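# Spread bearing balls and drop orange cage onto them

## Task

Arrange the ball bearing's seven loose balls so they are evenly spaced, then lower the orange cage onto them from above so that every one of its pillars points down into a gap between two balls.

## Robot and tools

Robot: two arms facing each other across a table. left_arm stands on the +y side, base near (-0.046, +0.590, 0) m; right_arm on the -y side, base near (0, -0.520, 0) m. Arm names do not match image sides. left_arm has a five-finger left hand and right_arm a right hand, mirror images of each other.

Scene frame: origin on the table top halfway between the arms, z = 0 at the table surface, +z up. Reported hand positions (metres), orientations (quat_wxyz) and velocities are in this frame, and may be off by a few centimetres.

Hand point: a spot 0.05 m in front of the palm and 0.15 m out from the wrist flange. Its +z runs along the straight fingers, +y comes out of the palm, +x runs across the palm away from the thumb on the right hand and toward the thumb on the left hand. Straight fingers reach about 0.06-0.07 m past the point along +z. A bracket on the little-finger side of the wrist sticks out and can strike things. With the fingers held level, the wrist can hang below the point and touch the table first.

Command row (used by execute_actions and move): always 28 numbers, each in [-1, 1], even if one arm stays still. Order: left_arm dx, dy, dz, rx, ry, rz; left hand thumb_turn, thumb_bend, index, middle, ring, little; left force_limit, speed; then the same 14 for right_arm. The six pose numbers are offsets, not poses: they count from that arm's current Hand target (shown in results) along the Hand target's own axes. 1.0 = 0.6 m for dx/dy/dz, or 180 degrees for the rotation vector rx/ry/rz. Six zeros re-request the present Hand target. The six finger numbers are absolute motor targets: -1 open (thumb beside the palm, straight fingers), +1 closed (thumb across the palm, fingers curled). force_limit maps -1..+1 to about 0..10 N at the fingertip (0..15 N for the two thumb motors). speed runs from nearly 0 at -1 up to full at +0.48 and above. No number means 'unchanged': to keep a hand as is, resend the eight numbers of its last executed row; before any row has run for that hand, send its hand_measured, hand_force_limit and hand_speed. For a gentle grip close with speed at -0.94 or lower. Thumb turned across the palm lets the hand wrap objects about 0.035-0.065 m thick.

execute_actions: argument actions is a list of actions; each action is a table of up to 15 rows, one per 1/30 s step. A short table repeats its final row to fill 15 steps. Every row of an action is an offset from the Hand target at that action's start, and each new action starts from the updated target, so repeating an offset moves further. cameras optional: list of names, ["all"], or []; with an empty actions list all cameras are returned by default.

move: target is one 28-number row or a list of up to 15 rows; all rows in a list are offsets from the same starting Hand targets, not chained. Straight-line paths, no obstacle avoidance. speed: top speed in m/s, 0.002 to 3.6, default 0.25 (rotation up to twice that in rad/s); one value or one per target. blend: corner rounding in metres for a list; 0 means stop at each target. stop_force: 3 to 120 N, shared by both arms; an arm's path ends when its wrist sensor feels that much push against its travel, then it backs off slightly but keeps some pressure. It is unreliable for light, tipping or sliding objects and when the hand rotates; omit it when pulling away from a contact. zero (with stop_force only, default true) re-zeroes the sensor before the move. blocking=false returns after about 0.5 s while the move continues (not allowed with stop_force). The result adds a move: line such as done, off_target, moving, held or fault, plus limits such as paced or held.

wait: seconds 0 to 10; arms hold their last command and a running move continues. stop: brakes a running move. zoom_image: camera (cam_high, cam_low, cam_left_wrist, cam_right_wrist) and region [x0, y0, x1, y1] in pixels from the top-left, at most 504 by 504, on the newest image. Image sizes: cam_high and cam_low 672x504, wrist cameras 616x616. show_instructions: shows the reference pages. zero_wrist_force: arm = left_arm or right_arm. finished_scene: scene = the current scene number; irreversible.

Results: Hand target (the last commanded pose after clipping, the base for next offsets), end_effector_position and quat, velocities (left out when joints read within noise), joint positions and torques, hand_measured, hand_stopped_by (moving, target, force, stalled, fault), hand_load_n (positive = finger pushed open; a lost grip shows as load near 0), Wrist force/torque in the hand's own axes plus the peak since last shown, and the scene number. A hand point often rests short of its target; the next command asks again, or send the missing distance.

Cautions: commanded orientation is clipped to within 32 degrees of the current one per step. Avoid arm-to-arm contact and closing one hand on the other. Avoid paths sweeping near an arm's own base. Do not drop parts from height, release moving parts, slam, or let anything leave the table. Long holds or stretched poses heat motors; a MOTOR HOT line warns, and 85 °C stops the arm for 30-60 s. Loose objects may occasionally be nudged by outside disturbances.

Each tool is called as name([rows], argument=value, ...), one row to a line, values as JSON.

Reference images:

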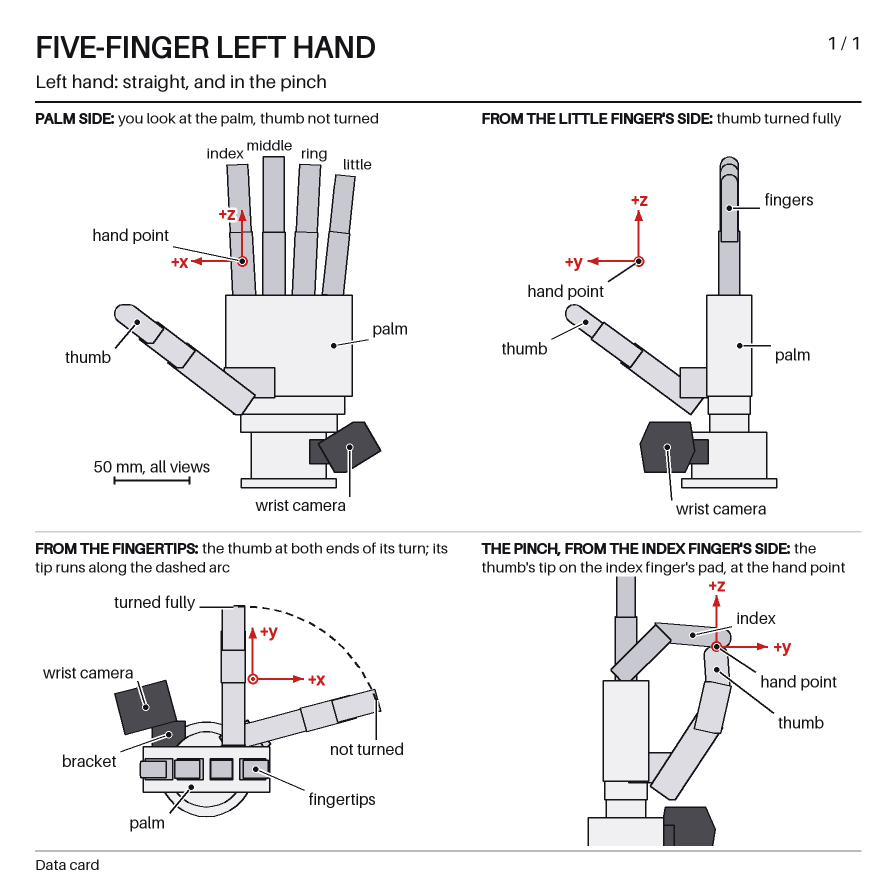

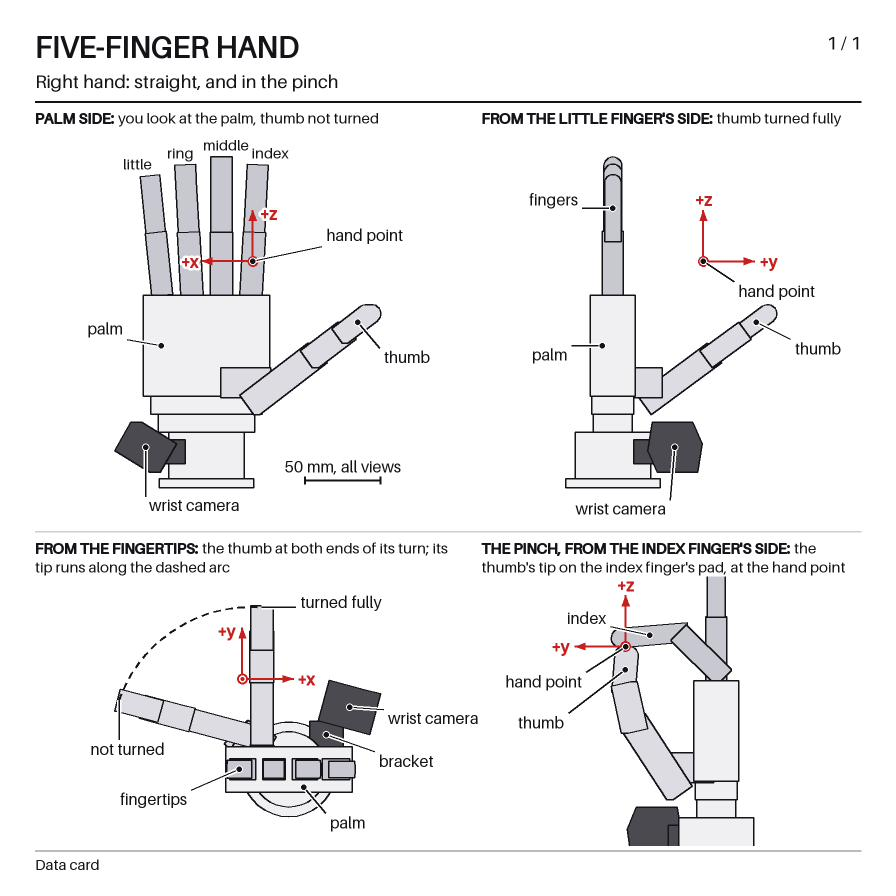

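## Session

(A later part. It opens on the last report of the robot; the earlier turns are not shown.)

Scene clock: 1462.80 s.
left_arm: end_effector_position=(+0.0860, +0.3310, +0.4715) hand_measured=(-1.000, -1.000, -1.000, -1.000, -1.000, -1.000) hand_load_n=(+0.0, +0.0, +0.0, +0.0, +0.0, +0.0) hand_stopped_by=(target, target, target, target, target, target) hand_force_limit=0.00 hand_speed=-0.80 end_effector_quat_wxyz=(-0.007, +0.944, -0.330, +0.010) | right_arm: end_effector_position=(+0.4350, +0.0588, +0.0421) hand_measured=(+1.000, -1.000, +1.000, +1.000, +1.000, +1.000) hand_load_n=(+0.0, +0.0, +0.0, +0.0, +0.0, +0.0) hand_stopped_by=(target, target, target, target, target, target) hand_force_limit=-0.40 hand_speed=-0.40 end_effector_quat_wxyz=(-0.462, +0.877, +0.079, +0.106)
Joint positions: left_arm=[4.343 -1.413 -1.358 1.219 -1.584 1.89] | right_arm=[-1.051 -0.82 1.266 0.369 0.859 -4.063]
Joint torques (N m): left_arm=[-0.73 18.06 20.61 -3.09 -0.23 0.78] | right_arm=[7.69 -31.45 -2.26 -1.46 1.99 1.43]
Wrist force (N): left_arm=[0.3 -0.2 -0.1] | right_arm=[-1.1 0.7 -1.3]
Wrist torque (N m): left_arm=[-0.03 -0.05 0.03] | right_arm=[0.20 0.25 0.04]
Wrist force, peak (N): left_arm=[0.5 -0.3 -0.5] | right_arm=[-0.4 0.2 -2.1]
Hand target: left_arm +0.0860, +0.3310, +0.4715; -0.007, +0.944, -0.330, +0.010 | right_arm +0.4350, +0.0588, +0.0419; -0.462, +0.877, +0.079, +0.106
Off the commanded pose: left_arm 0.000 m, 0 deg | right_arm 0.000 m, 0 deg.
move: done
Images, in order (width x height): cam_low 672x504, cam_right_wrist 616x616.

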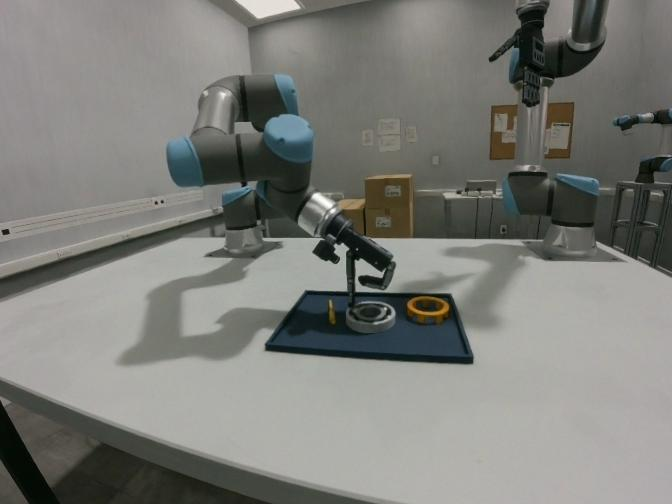

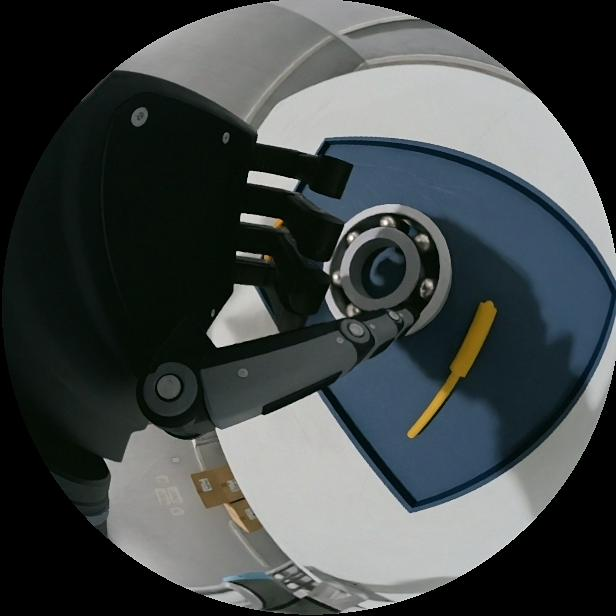

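move(target=[0,0,0,0,0,0,-1,-1,-1,-1,-1,-1,0,-0.8,-0.0030,0.0093,0.0064,0,0,0,1,-1,1,1,1,1,-0.4,-0.4], speed=0.008, stop_force=3, cameras=["cam_low","cam_right_wrist"])

zoom_image(camera="cam_low", region=[346, 296, 396, 336])

zoom_image(camera="cam_right_wrist", region=[360, 240, 460, 340])

Scene clock: 1492.97 s.
left_arm: end_effector_position=(+0.0860, +0.3310, +0.4715) hand_measured=(-1.000, -1.000, -1.000, -1.000, -1.000, -1.000) hand_load_n=(+0.0, +0.0, +0.0, +0.0, +0.0, +0.0) hand_stopped_by=(target, target, target, target, target, target) hand_force_limit=0.00 hand_speed=-0.80 end_effector_quat_wxyz=(-0.007, +0.944, -0.330, +0.010) | right_arm: end_effector_position=(+0.4350, +0.0588, +0.0397) hand_measured=(+1.000, -1.000, +1.000, +1.000, +1.000, +1.000) hand_load_n=(-1.5, +0.0, +0.0, +0.0, +0.0, +0.0) hand_stopped_by=(target, target, target, target, target, target) hand_force_limit=-0.40 hand_speed=-0.40 end_effector_quat_wxyz=(-0.462, +0.877, +0.079, +0.106)
Joint positions: left_arm=[4.343 -1.413 -1.358 1.219 -1.584 1.89] | right_arm=[-1.051 -0.818 1.268 0.364 0.859 -4.063]
Joint torques (N m): left_arm=[-0.39 18.15 20.53 -3.12 -0.28 0.87] | right_arm=[6.05 -52.48 -28.4 3.39 1.31 0.39]
Wrist force (N): left_arm=[0.2 -0.4 -0.1] | right_arm=[0.0 -1.0 -1.9]
Wrist torque (N m): left_arm=[-0.06 -0.03 0.02] | right_arm=[0.05 0.22 -0.04]
Wrist force, peak (N): left_arm=[0.1 -0.8 -0.2] | right_arm=[0.5 -2.5 -3.6]
Hand target: left_arm +0.0860, +0.3310, +0.4715; -0.007, +0.944, -0.330, +0.010 | right_arm +0.4350, +0.0588, +0.0397; -0.462, +0.877, +0.079, +0.106 (not the last commanded pose)
Off the commanded pose: left_arm 0.000 m, 0 deg | right_arm 0.005 m, 0 deg.
move: contact (right_arm)
Images, in order (width x height): cam_low 672x504, cam_right_wrist 616x616.

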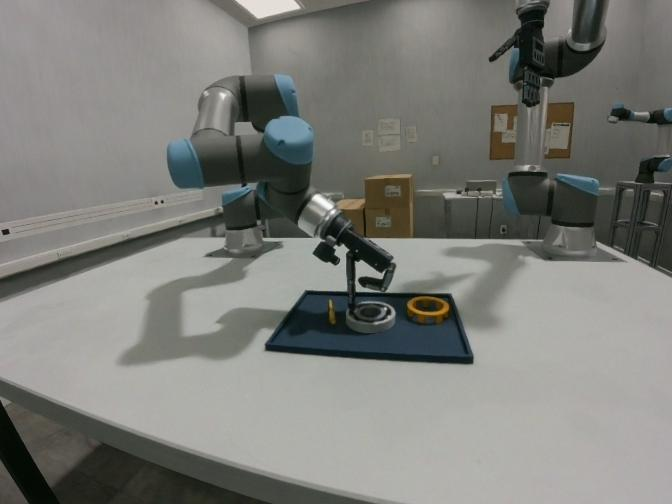

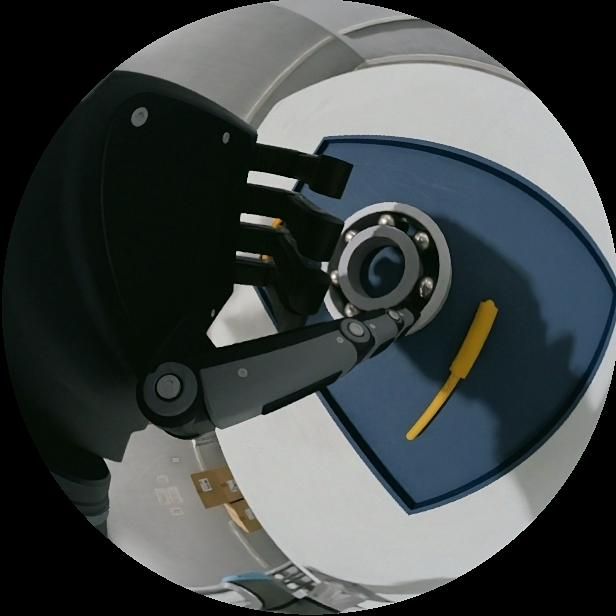

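Scaled by 10.080 from the camera's 672x504 image, which has a finer 960x720 frame.

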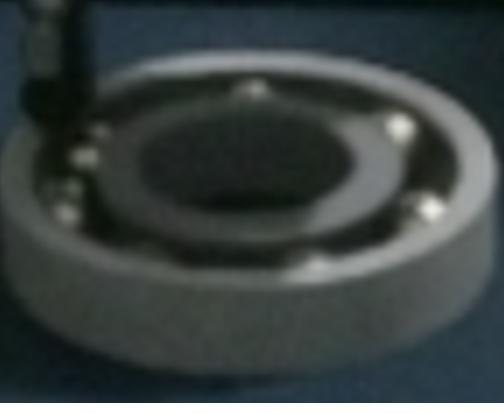

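Scaled by 5.040 from the camera's 616x616 image, which has a finer 880x880 frame.

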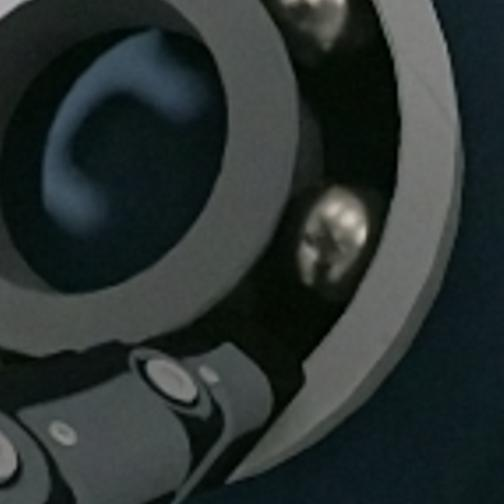

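move([
  [0,0,0,0,0,0,-1,-1,-1,-1,-1,-1,0,-0.8,0.00173,-0.00529,-0.00367,0,0,0,1,-1,1,1,1,1,-0.4,-0.4],
  [0,0,0,0,0,0,-1,-1,-1,-1,-1,-1,0,-0.8,0.00518,-0.01013,0.00495,0,0,0,1,-1,1,1,1,1,-0.4,-0.4],
], speed=0.03, blend=[0.001, 0])

move(target=[0,0,0,0,0,0,-1,-1,-1,-1,-1,-1,0,-0.8,-0.0031,0.0095,0.0066,0,0,0,1,-1,1,1,1,1,-0.4,-0.4], speed=0.008, stop_force=3, cameras=["cam_low","cam_right_wrist"])

zoom_image(camera="cam_low", region=[346, 296, 396, 336])

zoom_image(camera="cam_right_wrist", region=[360, 240, 460, 340])

Scene clock: 1517.60 s.
left_arm: end_effector_position=(+0.0860, +0.3310, +0.4715) hand_measured=(-1.000, -1.000, -1.000, -1.000, -1.000, -1.000) hand_load_n=(+0.0, +0.0, +0.0, +0.0, +0.0, +0.0) hand_stopped_by=(target, target, target, target, target, target) hand_force_limit=0.00 hand_speed=-0.80 end_effector_quat_wxyz=(-0.007, +0.944, -0.330, +0.010) | right_arm: end_effector_position=(+0.4369, +0.0648, +0.0437) hand_measured=(+1.000, -1.000, +1.000, +1.000, +1.000, +1.000) hand_load_n=(+0.0, +0.0, +0.0, +0.5, +0.0, +0.0) hand_stopped_by=(target, target, target, target, target, target) hand_force_limit=-0.40 hand_speed=-0.40 end_effector_quat_wxyz=(-0.462, +0.877, +0.079, +0.106)
Joint positions: left_arm=[4.343 -1.413 -1.358 1.219 -1.584 1.89] | right_arm=[-1.043 -0.81 1.243 0.378 0.864 -4.057]
Joint torques (N m): left_arm=[-0.48 18.44 20.95 -3.15 -0.28 0.9] | right_arm=[7.38 -33.58 -27.61 3.31 1.77 1.44]
Wrist force (N): left_arm=[0.3 -0.5 0.0] | right_arm=[-0.8 0.2 -1.0]
Wrist torque (N m): left_arm=[-0.07 -0.04 0.03] | right_arm=[0.10 0.19 0.04]
Wrist force, peak (N): left_arm=[0.0 -0.7 -0.3] | right_arm=[0.3 -1.0 -2.6]
Hand target: left_arm +0.0860, +0.3310, +0.4715; -0.007, +0.944, -0.330, +0.010 | right_arm +0.4369, +0.0648, +0.0437; -0.462, +0.877, +0.079, +0.106
Off the commanded pose: left_arm 0.000 m, 0 deg | right_arm 0.000 m, 0 deg.
move: done

Scene clock: 1519.70 s.
left_arm: end_effector_position=(+0.0860, +0.3310, +0.4715) hand_measured=(-1.000, -1.000, -1.000, -1.000, -1.000, -1.000) hand_load_n=(+0.0, +0.0, +0.5, +0.0, +0.0, +0.0) hand_stopped_by=(target, target, target, target, target, target) hand_force_limit=0.00 hand_speed=-0.80 end_effector_quat_wxyz=(-0.007, +0.944, -0.330, +0.010) | right_arm: end_effector_position=(+0.4369, +0.0648, +0.0379) hand_measured=(+1.000, -1.000, +1.000, +1.000, +1.000, +1.000) hand_load_n=(-1.0, +0.0, +0.0, +0.0, +0.0, +0.0) hand_stopped_by=(target, target, target, target, target, target) hand_force_limit=-0.40 hand_speed=-0.40 end_effector_quat_wxyz=(-0.462, +0.877, +0.079, +0.106)
Joint positions: left_arm=[4.343 -1.413 -1.358 1.219 -1.584 1.89] | right_arm=[-1.043 -0.804 1.248 0.367 0.864 -4.056]
Joint torques (N m): left_arm=[-0.43 18.81 20.47 -3.22 -0.29 0.84] | right_arm=[7.63 -52.57 -28.09 3.34 1.88 1]
Wrist force (N): left_arm=[0.2 -0.4 -0.3] | right_arm=[-0.3 -2.0 -2.8]
Wrist torque (N m): left_arm=[-0.05 -0.05 0.03] | right_arm=[-0.01 0.21 0.00]
Wrist force, peak (N): left_arm=[0.4 -0.3 -0.4] | right_arm=[0.1 -3.6 -4.2]
Hand target: left_arm +0.0860, +0.3310, +0.4715; -0.007, +0.944, -0.330, +0.010 | right_arm +0.4369, +0.0648, +0.0379; -0.462, +0.877, +0.079, +0.106 (not the last commanded pose)
Off the commanded pose: left_arm 0.000 m, 0 deg | right_arm 0.001 m, 0 deg.
move: contact (right_arm)
Images, in order (width x height): cam_low 672x504, cam_right_wrist 616x616.

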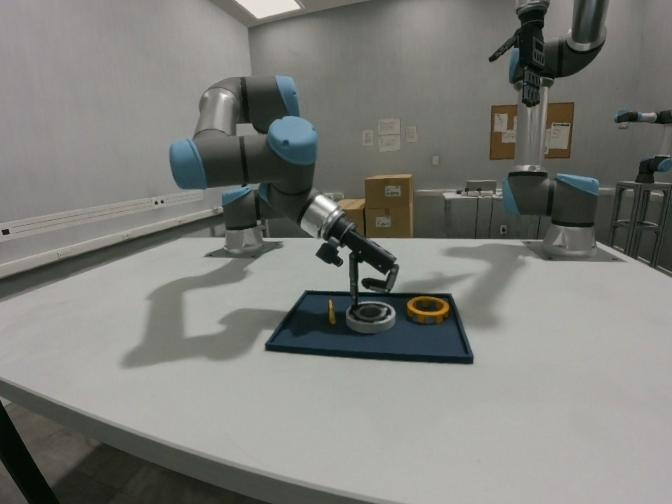

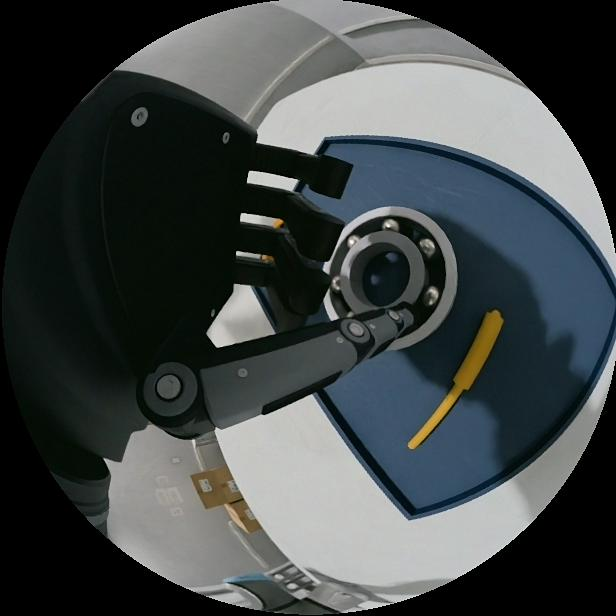

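Scaled by 10.080 from the camera's 672x504 image, which has a finer 960x720 frame.

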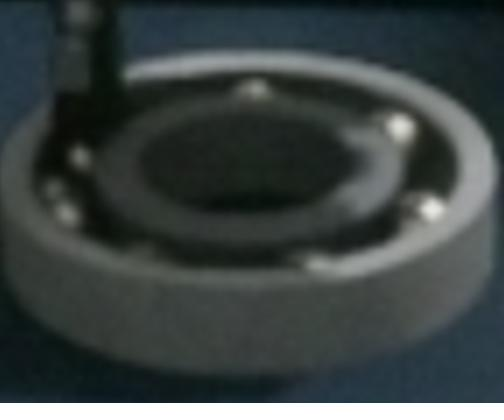

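Scaled by 5.040 from the camera's 616x616 image, which has a finer 880x880 frame.

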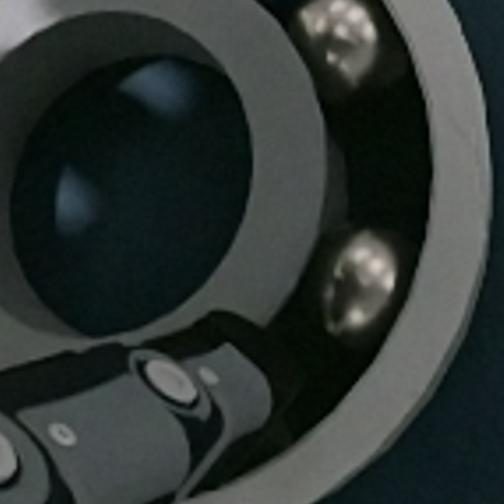

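move(target=[0,0,0,0,0,0,-1,-1,-1,-1,-1,-1,0,-0.8,-0.01083,-0.00645,0.00422,0,0,0,1,-1,1,1,1,1,-0.4,-0.4], speed=0.015, stop_force=10, cameras=["cam_low","cam_right_wrist"])

zoom_image(camera="cam_low", region=[346, 296, 396, 336])

zoom_image(camera="cam_right_wrist", region=[360, 240, 460, 340])

Scene clock: 1529.50 s.
left_arm: end_effector_position=(+0.0860, +0.3310, +0.4715) hand_measured=(-1.000, -1.000, -1.000, -1.000, -1.000, -1.000) hand_load_n=(+0.0, +0.0, +0.0, +0.0, +0.0, +0.0) hand_stopped_by=(target, target, target, target, target, target) hand_force_limit=0.00 hand_speed=-0.80 end_effector_quat_wxyz=(-0.007, +0.944, -0.330, +0.010) | right_arm: end_effector_position=(+0.4300, +0.0688, +0.0379) hand_measured=(+1.000, -1.000, +1.000, +1.000, +1.000, +1.000) hand_load_n=(+0.0, +0.0, +0.0, +0.0, +0.0, +0.0) hand_stopped_by=(target, target, target, target, target, target) hand_force_limit=-0.40 hand_speed=-0.40 end_effector_quat_wxyz=(-0.462, +0.877, +0.079, +0.106)
Joint positions: left_arm=[4.343 -1.413 -1.358 1.219 -1.584 1.89] | right_arm=[-1.031 -0.811 1.258 0.356 0.873 -4.045]
Joint torques (N m): left_arm=[-0.42 18.23 21.17 -3.2 -0.2 0.85] | right_arm=[9.31 -52.91 -2.39 -1.53 2.05 1.33]
Wrist force (N): left_arm=[0.0 0.0 -0.2] | right_arm=[-1.1 0.5 -1.1]
Wrist torque (N m): left_arm=[0.00 0.00 0.00] | right_arm=[0.17 0.24 0.04]
Wrist force, peak (N): left_arm=[0.1 -0.4 -0.5] | right_arm=[-0.2 -2.4 -3.2]
Hand target: left_arm +0.0860, +0.3310, +0.4715; -0.007, +0.944, -0.330, +0.010 | right_arm +0.4300, +0.0688, +0.0379; -0.462, +0.877, +0.079, +0.106
Off the commanded pose: left_arm 0.000 m, 0 deg | right_arm 0.000 m, 0 deg.
move: done
Images, in order (width x height): cam_low 672x504, cam_right_wrist 616x616.

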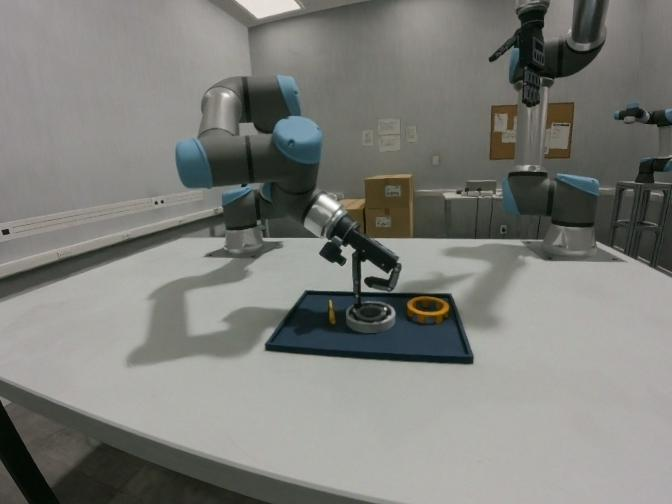

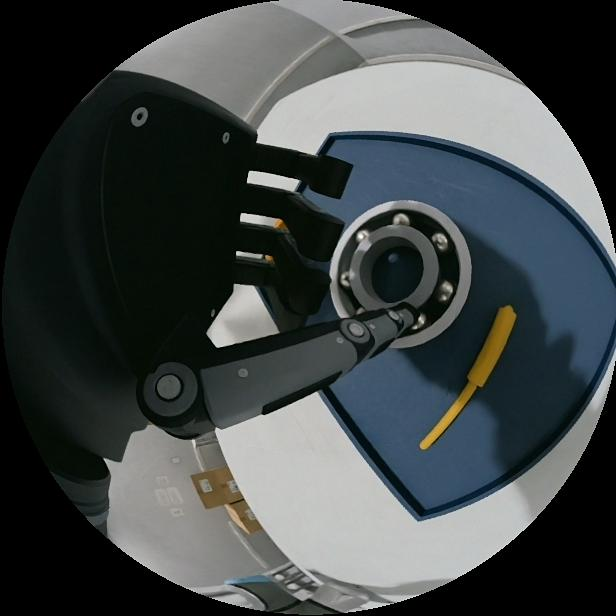

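Scaled by 10.080 from the camera's 672x504 image, which has a finer 960x720 frame.

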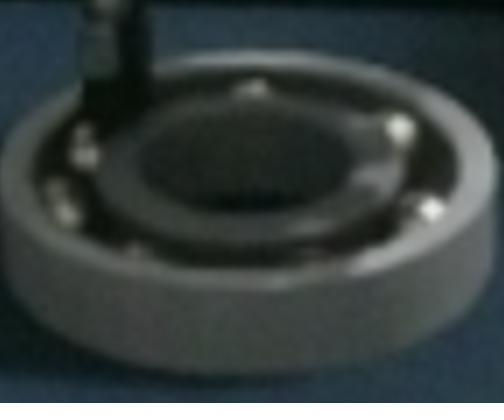

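Scaled by 5.040 from the camera's 616x616 image, which has a finer 880x880 frame.

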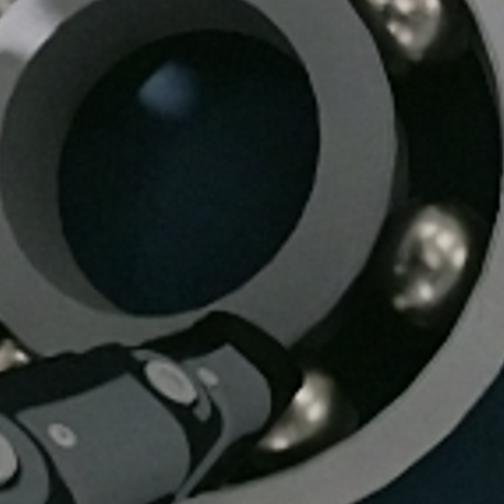

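move([
  [0,0,0,0,0,0,-1,-1,-1,-1,-1,-1,0,-0.8,0.00173,-0.00529,-0.00367,0,0,0,1,-1,1,1,1,1,-0.4,-0.4],
  [0,0,0,0,0,0,-1,-1,-1,-1,-1,-1,0,-0.8,0.01575,0.00242,-0.0082,0,0,0,1,-1,1,1,1,1,-0.4,-0.4],
], speed=0.03, blend=[0.001, 0])

move(target=[0,0,0,0,0,0,-1,-1,-1,-1,-1,-1,0,-0.8,-0.0031,0.0095,0.0066,0,0,0,1,-1,1,1,1,1,-0.4,-0.4], speed=0.008, stop_force=3, cameras=["cam_low","cam_right_wrist"])

zoom_image(camera="cam_low", region=[346, 296, 396, 336])

zoom_image(camera="cam_right_wrist", region=[360, 240, 460, 340])

Scene clock: 1544.23 s.
left_arm: end_effector_position=(+0.0860, +0.3310, +0.4715) hand_measured=(-1.000, -1.000, -1.000, -1.000, -1.000, -1.000) hand_load_n=(+0.0, +0.0, +0.0, +0.0, +0.0, +0.0) hand_stopped_by=(target, target, target, target, target, target) hand_force_limit=0.00 hand_speed=-0.80 end_effector_quat_wxyz=(-0.007, +0.944, -0.330, +0.010) | right_arm: end_effector_position=(+0.4388, +0.0644, +0.0419) hand_measured=(+1.000, -1.000, +1.000, +1.000, +1.000, +1.000) hand_load_n=(+0.0, +0.0, +0.0, +0.0, +0.0, +0.0) hand_stopped_by=(target, target, target, target, target, target) hand_force_limit=-0.40 hand_speed=-0.40 end_effector_quat_wxyz=(-0.462, +0.877, +0.079, +0.106)
Joint positions: left_arm=[4.343 -1.413 -1.358 1.219 -1.584 1.89] | right_arm=[-1.046 -0.806 1.239 0.378 0.863 -4.059]
Joint torques (N m): left_arm=[-0.71 17.82 20.84 -3.21 -0.18 0.88] | right_arm=[-7.88 -33.97 -27.71 3.18 -3.54 -1.85]
Wrist force (N): left_arm=[0.1 -0.3 -0.2] | right_arm=[-0.3 0.4 -0.6]
Wrist torque (N m): left_arm=[-0.03 -0.02 0.02] | right_arm=[0.11 0.11 0.24]
Wrist force, peak (N): left_arm=[0.1 -0.5 -0.6] | right_arm=[-0.9 0.7 -1.3]
Hand target: left_arm +0.0860, +0.3310, +0.4715; -0.007, +0.944, -0.330, +0.010 | right_arm +0.4389, +0.0643, +0.0419; -0.462, +0.877, +0.079, +0.106
Off the commanded pose: left_arm 0.000 m, 0 deg | right_arm 0.000 m, 0 deg.
move: done

Scene clock: 1546.10 s.
left_arm: end_effector_position=(+0.0860, +0.3310, +0.4715) hand_measured=(-1.000, -1.000, -1.000, -1.000, -1.000, -1.000) hand_load_n=(+0.0, +0.0, +0.0, +0.0, +0.0, +0.0) hand_stopped_by=(target, target, target, target, target, target) hand_force_limit=0.00 hand_speed=-0.80 end_effector_quat_wxyz=(-0.007, +0.944, -0.330, +0.010) | right_arm: end_effector_position=(+0.4389, +0.0643, +0.0378) hand_measured=(+1.000, -1.000, +1.000, +1.000, +1.000, +1.000) hand_load_n=(-1.5, +0.5, +0.0, +0.0, +0.0, +0.0) hand_stopped_by=(target, target, target, target, target, target) hand_force_limit=-0.40 hand_speed=-0.40 end_effector_quat_wxyz=(-0.462, +0.877, +0.079, +0.106)
Joint positions: left_arm=[4.343 -1.413 -1.358 1.219 -1.584 1.89] | right_arm=[-1.046 -0.801 1.243 0.37 0.863 -4.059]
Joint torques (N m): left_arm=[-0.5 17.84 21.01 -3.17 -0.14 0.87] | right_arm=[-7.35 -52.67 -28.94 3.19 -2.59 -1.32]
Wrist force (N): left_arm=[0.2 -0.4 -0.1] | right_arm=[0.2 -1.6 -3.0]
Wrist torque (N m): left_arm=[-0.05 -0.03 0.02] | right_arm=[0.01 0.18 0.15]
Wrist force, peak (N): left_arm=[0.2 -0.3 -0.5] | right_arm=[0.7 -2.8 -3.9]
Hand target: left_arm +0.0860, +0.3310, +0.4715; -0.007, +0.944, -0.330, +0.010 | right_arm +0.4389, +0.0643, +0.0378; -0.462, +0.877, +0.079, +0.106 (not the last commanded pose)
Off the commanded pose: left_arm 0.000 m, 0 deg | right_arm 0.003 m, 0 deg.
move: contact (right_arm)
Images, in order (width x height): cam_low 672x504, cam_right_wrist 616x616.

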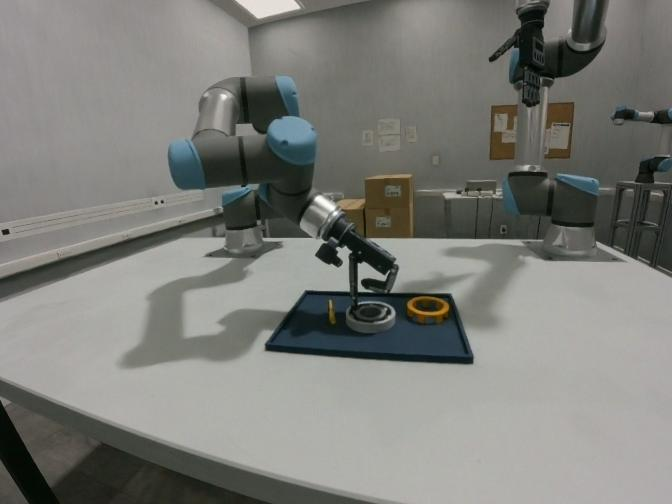

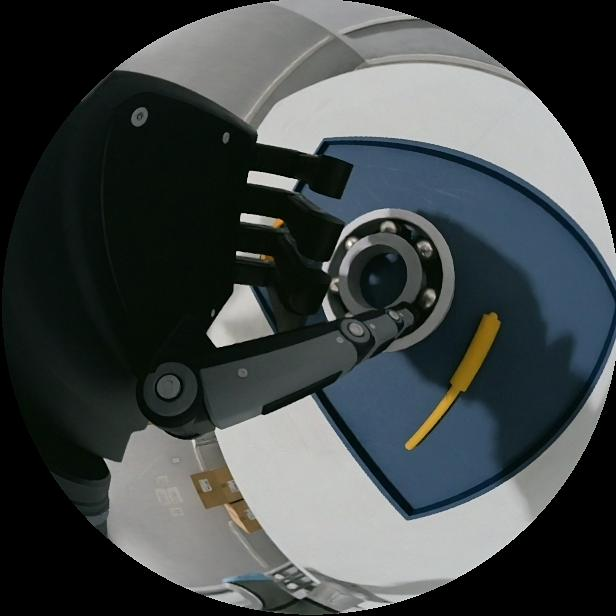

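Scaled by 10.080 from the camera's 672x504 image, which has a finer 960x720 frame.

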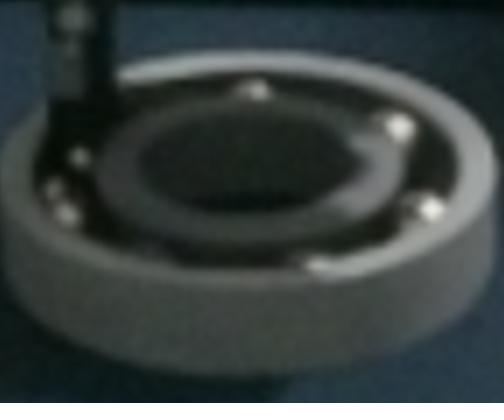

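Scaled by 5.040 from the camera's 616x616 image, which has a finer 880x880 frame.

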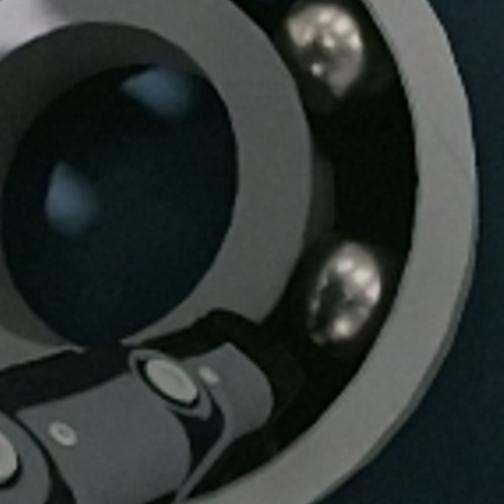

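move(target=[0,0,0,0,0,0,-1,-1,-1,-1,-1,-1,0,-0.8,-0.01708,-0.00893,0.00545,0,0,0,1,-1,1,1,1,1,-0.4,-0.4], speed=0.015, stop_force=10, cameras=["cam_low","cam_right_wrist"])

zoom_image(camera="cam_low", region=[346, 296, 396, 336])

zoom_image(camera="cam_right_wrist", region=[360, 240, 460, 340])

Scene clock: 1556.47 s.
left_arm: end_effector_position=(+0.0860, +0.3310, +0.4715) hand_measured=(-1.000, -1.000, -1.000, -1.000, -1.000, -1.000) hand_load_n=(+0.0, +0.0, +0.0, +0.0, +0.0, +0.0) hand_stopped_by=(target, target, target, target, target, target) hand_force_limit=0.00 hand_speed=-0.80 end_effector_quat_wxyz=(-0.007, +0.944, -0.330, +0.010) | right_arm: end_effector_position=(+0.4281, +0.0696, +0.0376) hand_measured=(+1.000, -1.000, +1.000, +1.000, +1.000, +1.000) hand_load_n=(+0.0, +0.0, +0.0, +0.0, +0.0, +0.0) hand_stopped_by=(target, target, target, target, target, target) hand_force_limit=-0.40 hand_speed=-0.40 end_effector_quat_wxyz=(-0.462, +0.877, +0.079, +0.106)
Joint positions: left_arm=[4.343 -1.413 -1.358 1.219 -1.584 1.89] | right_arm=[-1.028 -0.812 1.262 0.352 0.875 -4.042]
Joint torques (N m): left_arm=[-0.34 18.24 20.45 -3.19 -0.23 0.89] | right_arm=[9.72 -53.73 -2.25 -1.34 1.81 1.63]
Wrist force (N): left_arm=[0.2 -0.5 -0.2] | right_arm=[-0.7 0.3 -1.3]
Wrist torque (N m): left_arm=[-0.07 -0.03 0.03] | right_arm=[0.11 0.22 0.03]
Wrist force, peak (N): left_arm=[0.5 -0.6 -0.5] | right_arm=[0.0 -2.6 -3.8]
Hand target: left_arm +0.0860, +0.3310, +0.4715; -0.007, +0.944, -0.330, +0.010 | right_arm +0.4281, +0.0696, +0.0376; -0.462, +0.877, +0.079, +0.106
Off the commanded pose: left_arm 0.000 m, 0 deg | right_arm 0.000 m, 0 deg.
move: done
Images, in order (width x height): cam_low 672x504, cam_right_wrist 616x616.

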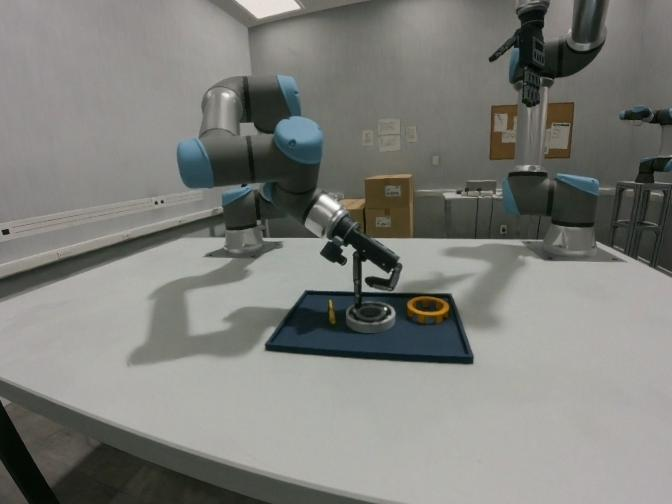

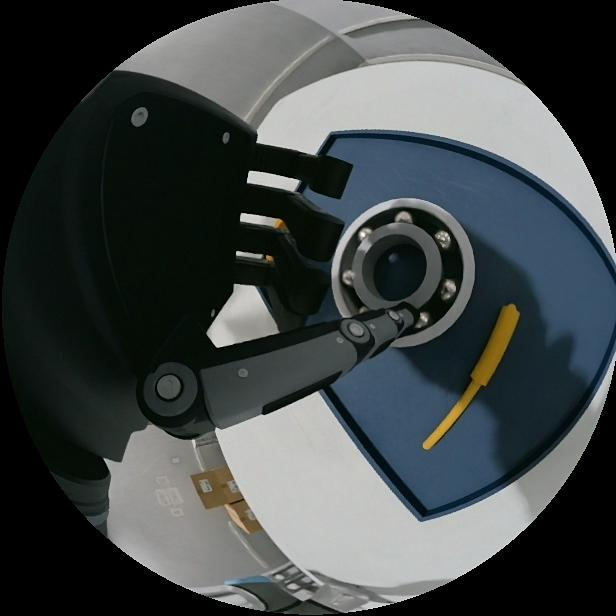

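Scaled by 10.080 from the camera's 672x504 image, which has a finer 960x720 frame.

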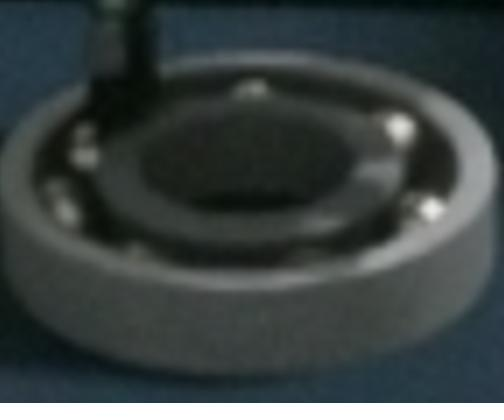

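Scaled by 5.040 from the camera's 616x616 image, which has a finer 880x880 frame.

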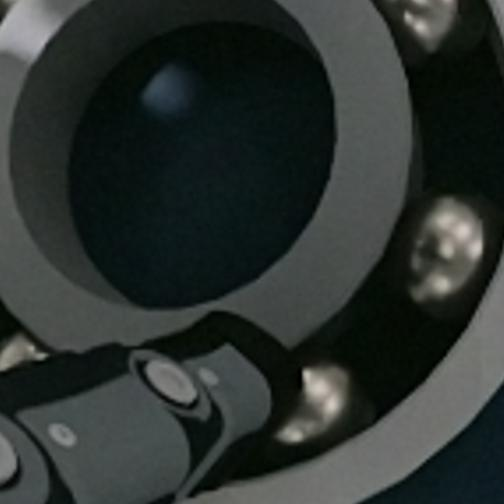

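move([
  [0,0,0,0,0,0,-1,-1,-1,-1,-1,-1,0,-0.8,0.00173,-0.00529,-0.00367,0,0,0,1,-1,1,1,1,1,-0.4,-0.4],
  [0,0,0,0,0,0,-1,-1,-1,-1,-1,-1,0,-0.8,0.0041,0.00052,-0.01093,0,0,0,1,-1,1,1,1,1,-0.4,-0.4],
], speed=0.03, blend=[0.001, 0], cameras=["cam_low","cam_right_wrist"])

zoom_image(camera="cam_right_wrist", region=[360, 240, 460, 340])

zoom_image(camera="cam_low", region=[346, 296, 396, 336])

Scene clock: 1598.60 s.
left_arm: end_effector_position=(+0.0860, +0.3310, +0.4715) hand_measured=(-1.000, -1.000, -1.000, -1.000, -1.000, -1.000) hand_load_n=(+0.0, +0.0, +0.0, +0.0, +0.0, +0.0) hand_stopped_by=(target, target, target, target, target, target) hand_force_limit=0.00 hand_speed=-0.80 end_effector_quat_wxyz=(-0.007, +0.944, -0.330, +0.010) | right_arm: end_effector_position=(+0.4298, +0.0643, +0.0416) hand_measured=(+1.000, -1.000, +1.000, +1.000, +1.000, +1.000) hand_load_n=(+0.0, +0.0, +0.0, +0.5, +0.0, +0.0) hand_stopped_by=(target, target, target, target, target, target) hand_force_limit=-0.40 hand_speed=-0.40 end_effector_quat_wxyz=(-0.462, +0.877, +0.079, +0.106)
Joint positions: left_arm=[4.343 -1.413 -1.358 1.219 -1.584 1.89] | right_arm=[-1.038 -0.821 1.268 0.36 0.868 -4.051]
Joint torques (N m): left_arm=[-0.53 18.26 20.63 -3.18 -0.27 0.86] | right_arm=[-7.36 -53.21 -4.61 3.44 -3.43 -1.47]
Wrist force (N): left_arm=[-0.1 -0.2 -0.3] | right_arm=[-1.0 0.4 -1.1]
Wrist torque (N m): left_arm=[-0.02 0.00 0.01] | right_arm=[0.14 0.23 0.20]
Wrist force, peak (N): left_arm=[0.2 -0.5 -0.4] | right_arm=[-0.9 0.3 -1.9]
Hand target: left_arm +0.0860, +0.3310, +0.4715; -0.007, +0.944, -0.330, +0.010 | right_arm +0.4298, +0.0641, +0.0416; -0.462, +0.877, +0.079, +0.106
Off the commanded pose: left_arm 0.000 m, 0 deg | right_arm 0.000 m, 0 deg.
move: done
Images, in order (width x height): cam_low 672x504, cam_right_wrist 616x616.

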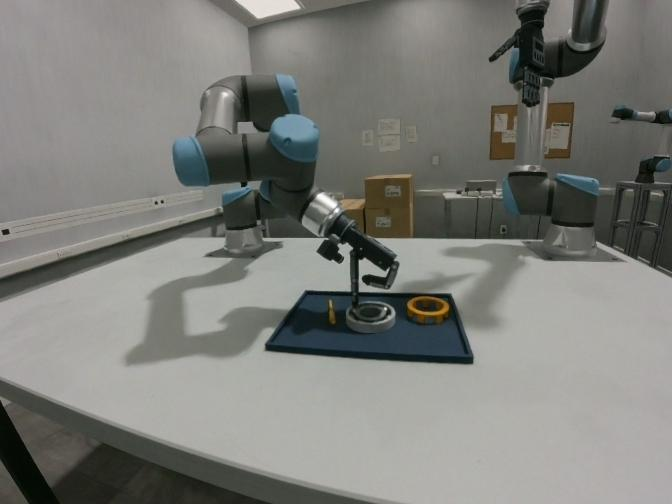

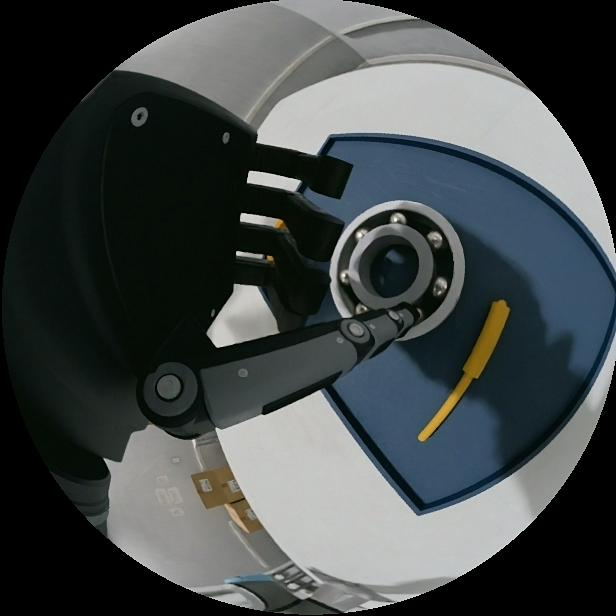

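Scaled by 5.040 from the camera's 616x616 image, which has a finer 880x880 frame.

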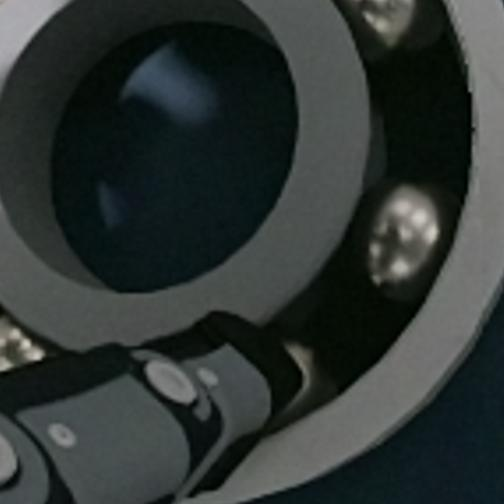

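Scaled by 10.080 from the camera's 672x504 image, which has a finer 960x720 frame.

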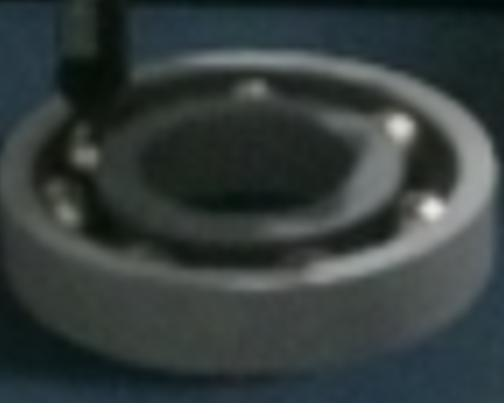

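move(target=[0,0,0,0,0,0,-1,-1,-1,-1,-1,-1,0,-0.8,-0.0031,0.0104,0.0056,0,0,0,1,-1,1,1,1,1,-0.4,-0.4], speed=0.008, stop_force=4)

move([
  [0,0,0,0,0,0,-1,-1,-1,-1,-1,-1,0,-0.8,-0.0057,-0.0031,0.0018,0,0,0,1,-1,1,1,1,1,-0.4,-0.4],
  [0,0,0,0,0,0,-1,-1,-1,-1,-1,-1,0,-0.8,-0.01099,-0.0065,0.0042,0,0,0,1,-1,1,1,1,1,-0.4,-0.4],
], speed=0.015, stop_force=10, cameras=["cam_low","cam_right_wrist"])

zoom_image(camera="cam_right_wrist", region=[360, 240, 460, 340])

zoom_image(camera="cam_low", region=[346, 296, 396, 336])

Scene clock: 1639.20 s.
left_arm: end_effector_position=(+0.0860, +0.3310, +0.4715) hand_measured=(-1.000, -1.000, -1.000, -1.000, -1.000, -1.000) hand_load_n=(+0.0, +0.0, +0.0, +0.0, +0.0, +0.0) hand_stopped_by=(target, target, target, target, target, target) hand_force_limit=0.00 hand_speed=-0.80 end_effector_quat_wxyz=(-0.007, +0.944, -0.330, +0.010) | right_arm: end_effector_position=(+0.4299, +0.0637, +0.0380) hand_measured=(+1.000, -1.000, +1.000, +1.000, +1.000, +1.000) hand_load_n=(-2.5, -2.5, +0.0, +0.0, +0.0, +0.0) hand_stopped_by=(target, target, target, target, target, target) hand_force_limit=-0.40 hand_speed=-0.40 end_effector_quat_wxyz=(-0.462, +0.877, +0.079, +0.106)
Joint positions: left_arm=[4.343 -1.413 -1.358 1.219 -1.584 1.89] | right_arm=[-1.039 -0.818 1.272 0.353 0.868 -4.052]
Joint torques (N m): left_arm=[-0.31 18.17 20.79 -3.17 -0.24 0.97] | right_arm=[4.67 -51.82 -26.88 3.52 0.56 0.79]
Wrist force (N): left_arm=[0.0 -0.1 -0.5] | right_arm=[0.8 -2.8 -1.3]
Wrist torque (N m): left_arm=[0.03 -0.02 0.01] | right_arm=[0.05 0.15 0.10]
Wrist force, peak (N): left_arm=[0.4 -0.4 -0.6] | right_arm=[1.1 -4.3 -1.6]
Hand target: left_arm +0.0860, +0.3310, +0.4715; -0.007, +0.944, -0.330, +0.010 | right_arm +0.4299, +0.0637, +0.0380; -0.462, +0.877, +0.079, +0.106 (not the last commanded pose)
Off the commanded pose: left_arm 0.000 m, 0 deg | right_arm 0.004 m, 0 deg.
move: contact (right_arm)

Scene clock: 1640.70 s.
left_arm: end_effector_position=(+0.0860, +0.3310, +0.4715) hand_measured=(-1.000, -1.000, -1.000, -1.000, -1.000, -1.000) hand_load_n=(+0.0, +0.0, +0.0, +0.0, +0.0, +0.0) hand_stopped_by=(target, target, target, target, target, target) hand_force_limit=0.00 hand_speed=-0.80 end_effector_quat_wxyz=(-0.007, +0.944, -0.330, +0.010) | right_arm: end_effector_position=(+0.4229, +0.0677, +0.0380) hand_measured=(+1.000, -1.000, +1.000, +1.000, +1.000, +1.000) hand_load_n=(-7.0, -0.5, +0.0, +0.0, +0.0, +0.0) hand_stopped_by=(target, target, target, target, target, target) hand_force_limit=-0.40 hand_speed=-0.40 end_effector_quat_wxyz=(-0.462, +0.877, +0.079, +0.106)
Joint positions: left_arm=[4.343 -1.413 -1.358 1.219 -1.584 1.89] | right_arm=[-1.026 -0.825 1.283 0.342 0.876 -4.04]
Joint torques (N m): left_arm=[-0.08 18.43 20.49 -3.16 -0.21 0.9] | right_arm=[11.19 -51.35 0.22 -0.38 1.53 1.85]
Wrist force (N): left_arm=[0.1 -0.3 -0.4] | right_arm=[3.3 -1.5 -2.2]
Wrist torque (N m): left_arm=[-0.02 -0.04 0.02] | right_arm=[0.06 0.12 -0.22]
Wrist force, peak (N): left_arm=[0.3 -0.5 -0.2] | right_arm=[5.5 1.5 -1.7]
Hand target: left_arm +0.0860, +0.3310, +0.4715; -0.007, +0.944, -0.330, +0.010 | right_arm +0.4229, +0.0677, +0.0380; -0.462, +0.877, +0.079, +0.106
Off the commanded pose: left_arm 0.000 m, 0 deg | right_arm 0.000 m, 0 deg.
move: done
Images, in order (width x height): cam_low 672x504, cam_right_wrist 616x616.

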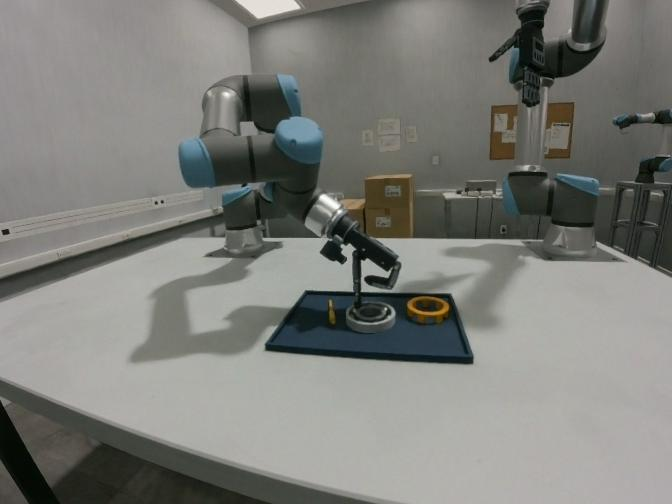

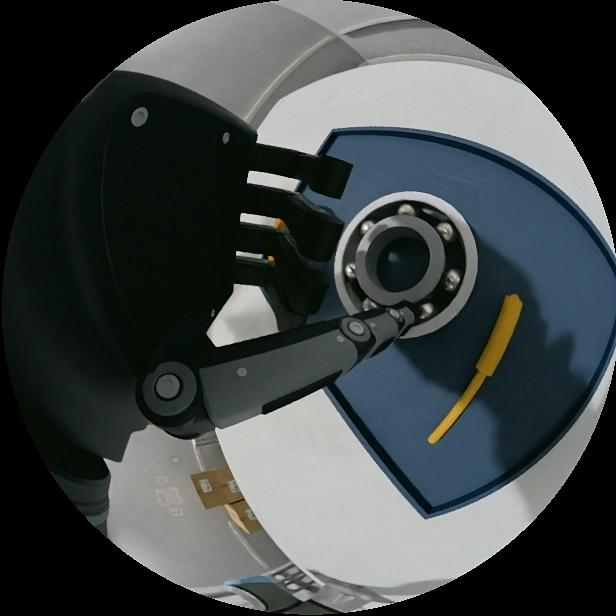

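Scaled by 5.040 from the camera's 616x616 image, which has a finer 880x880 frame.

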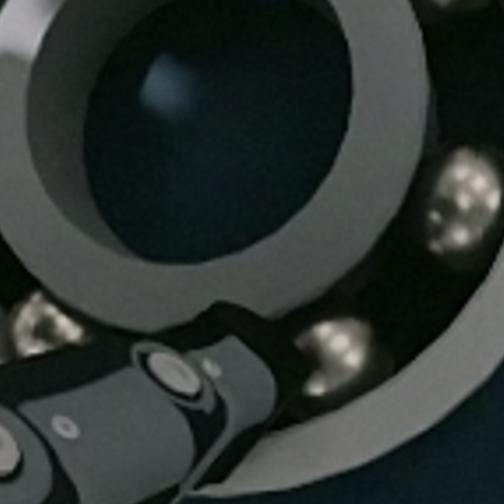

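Scaled by 10.080 from the camera's 672x504 image, which has a finer 960x720 frame.

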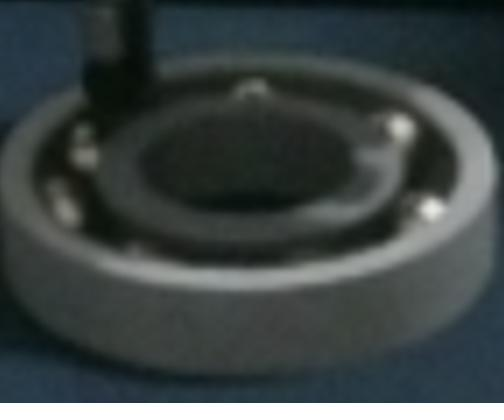

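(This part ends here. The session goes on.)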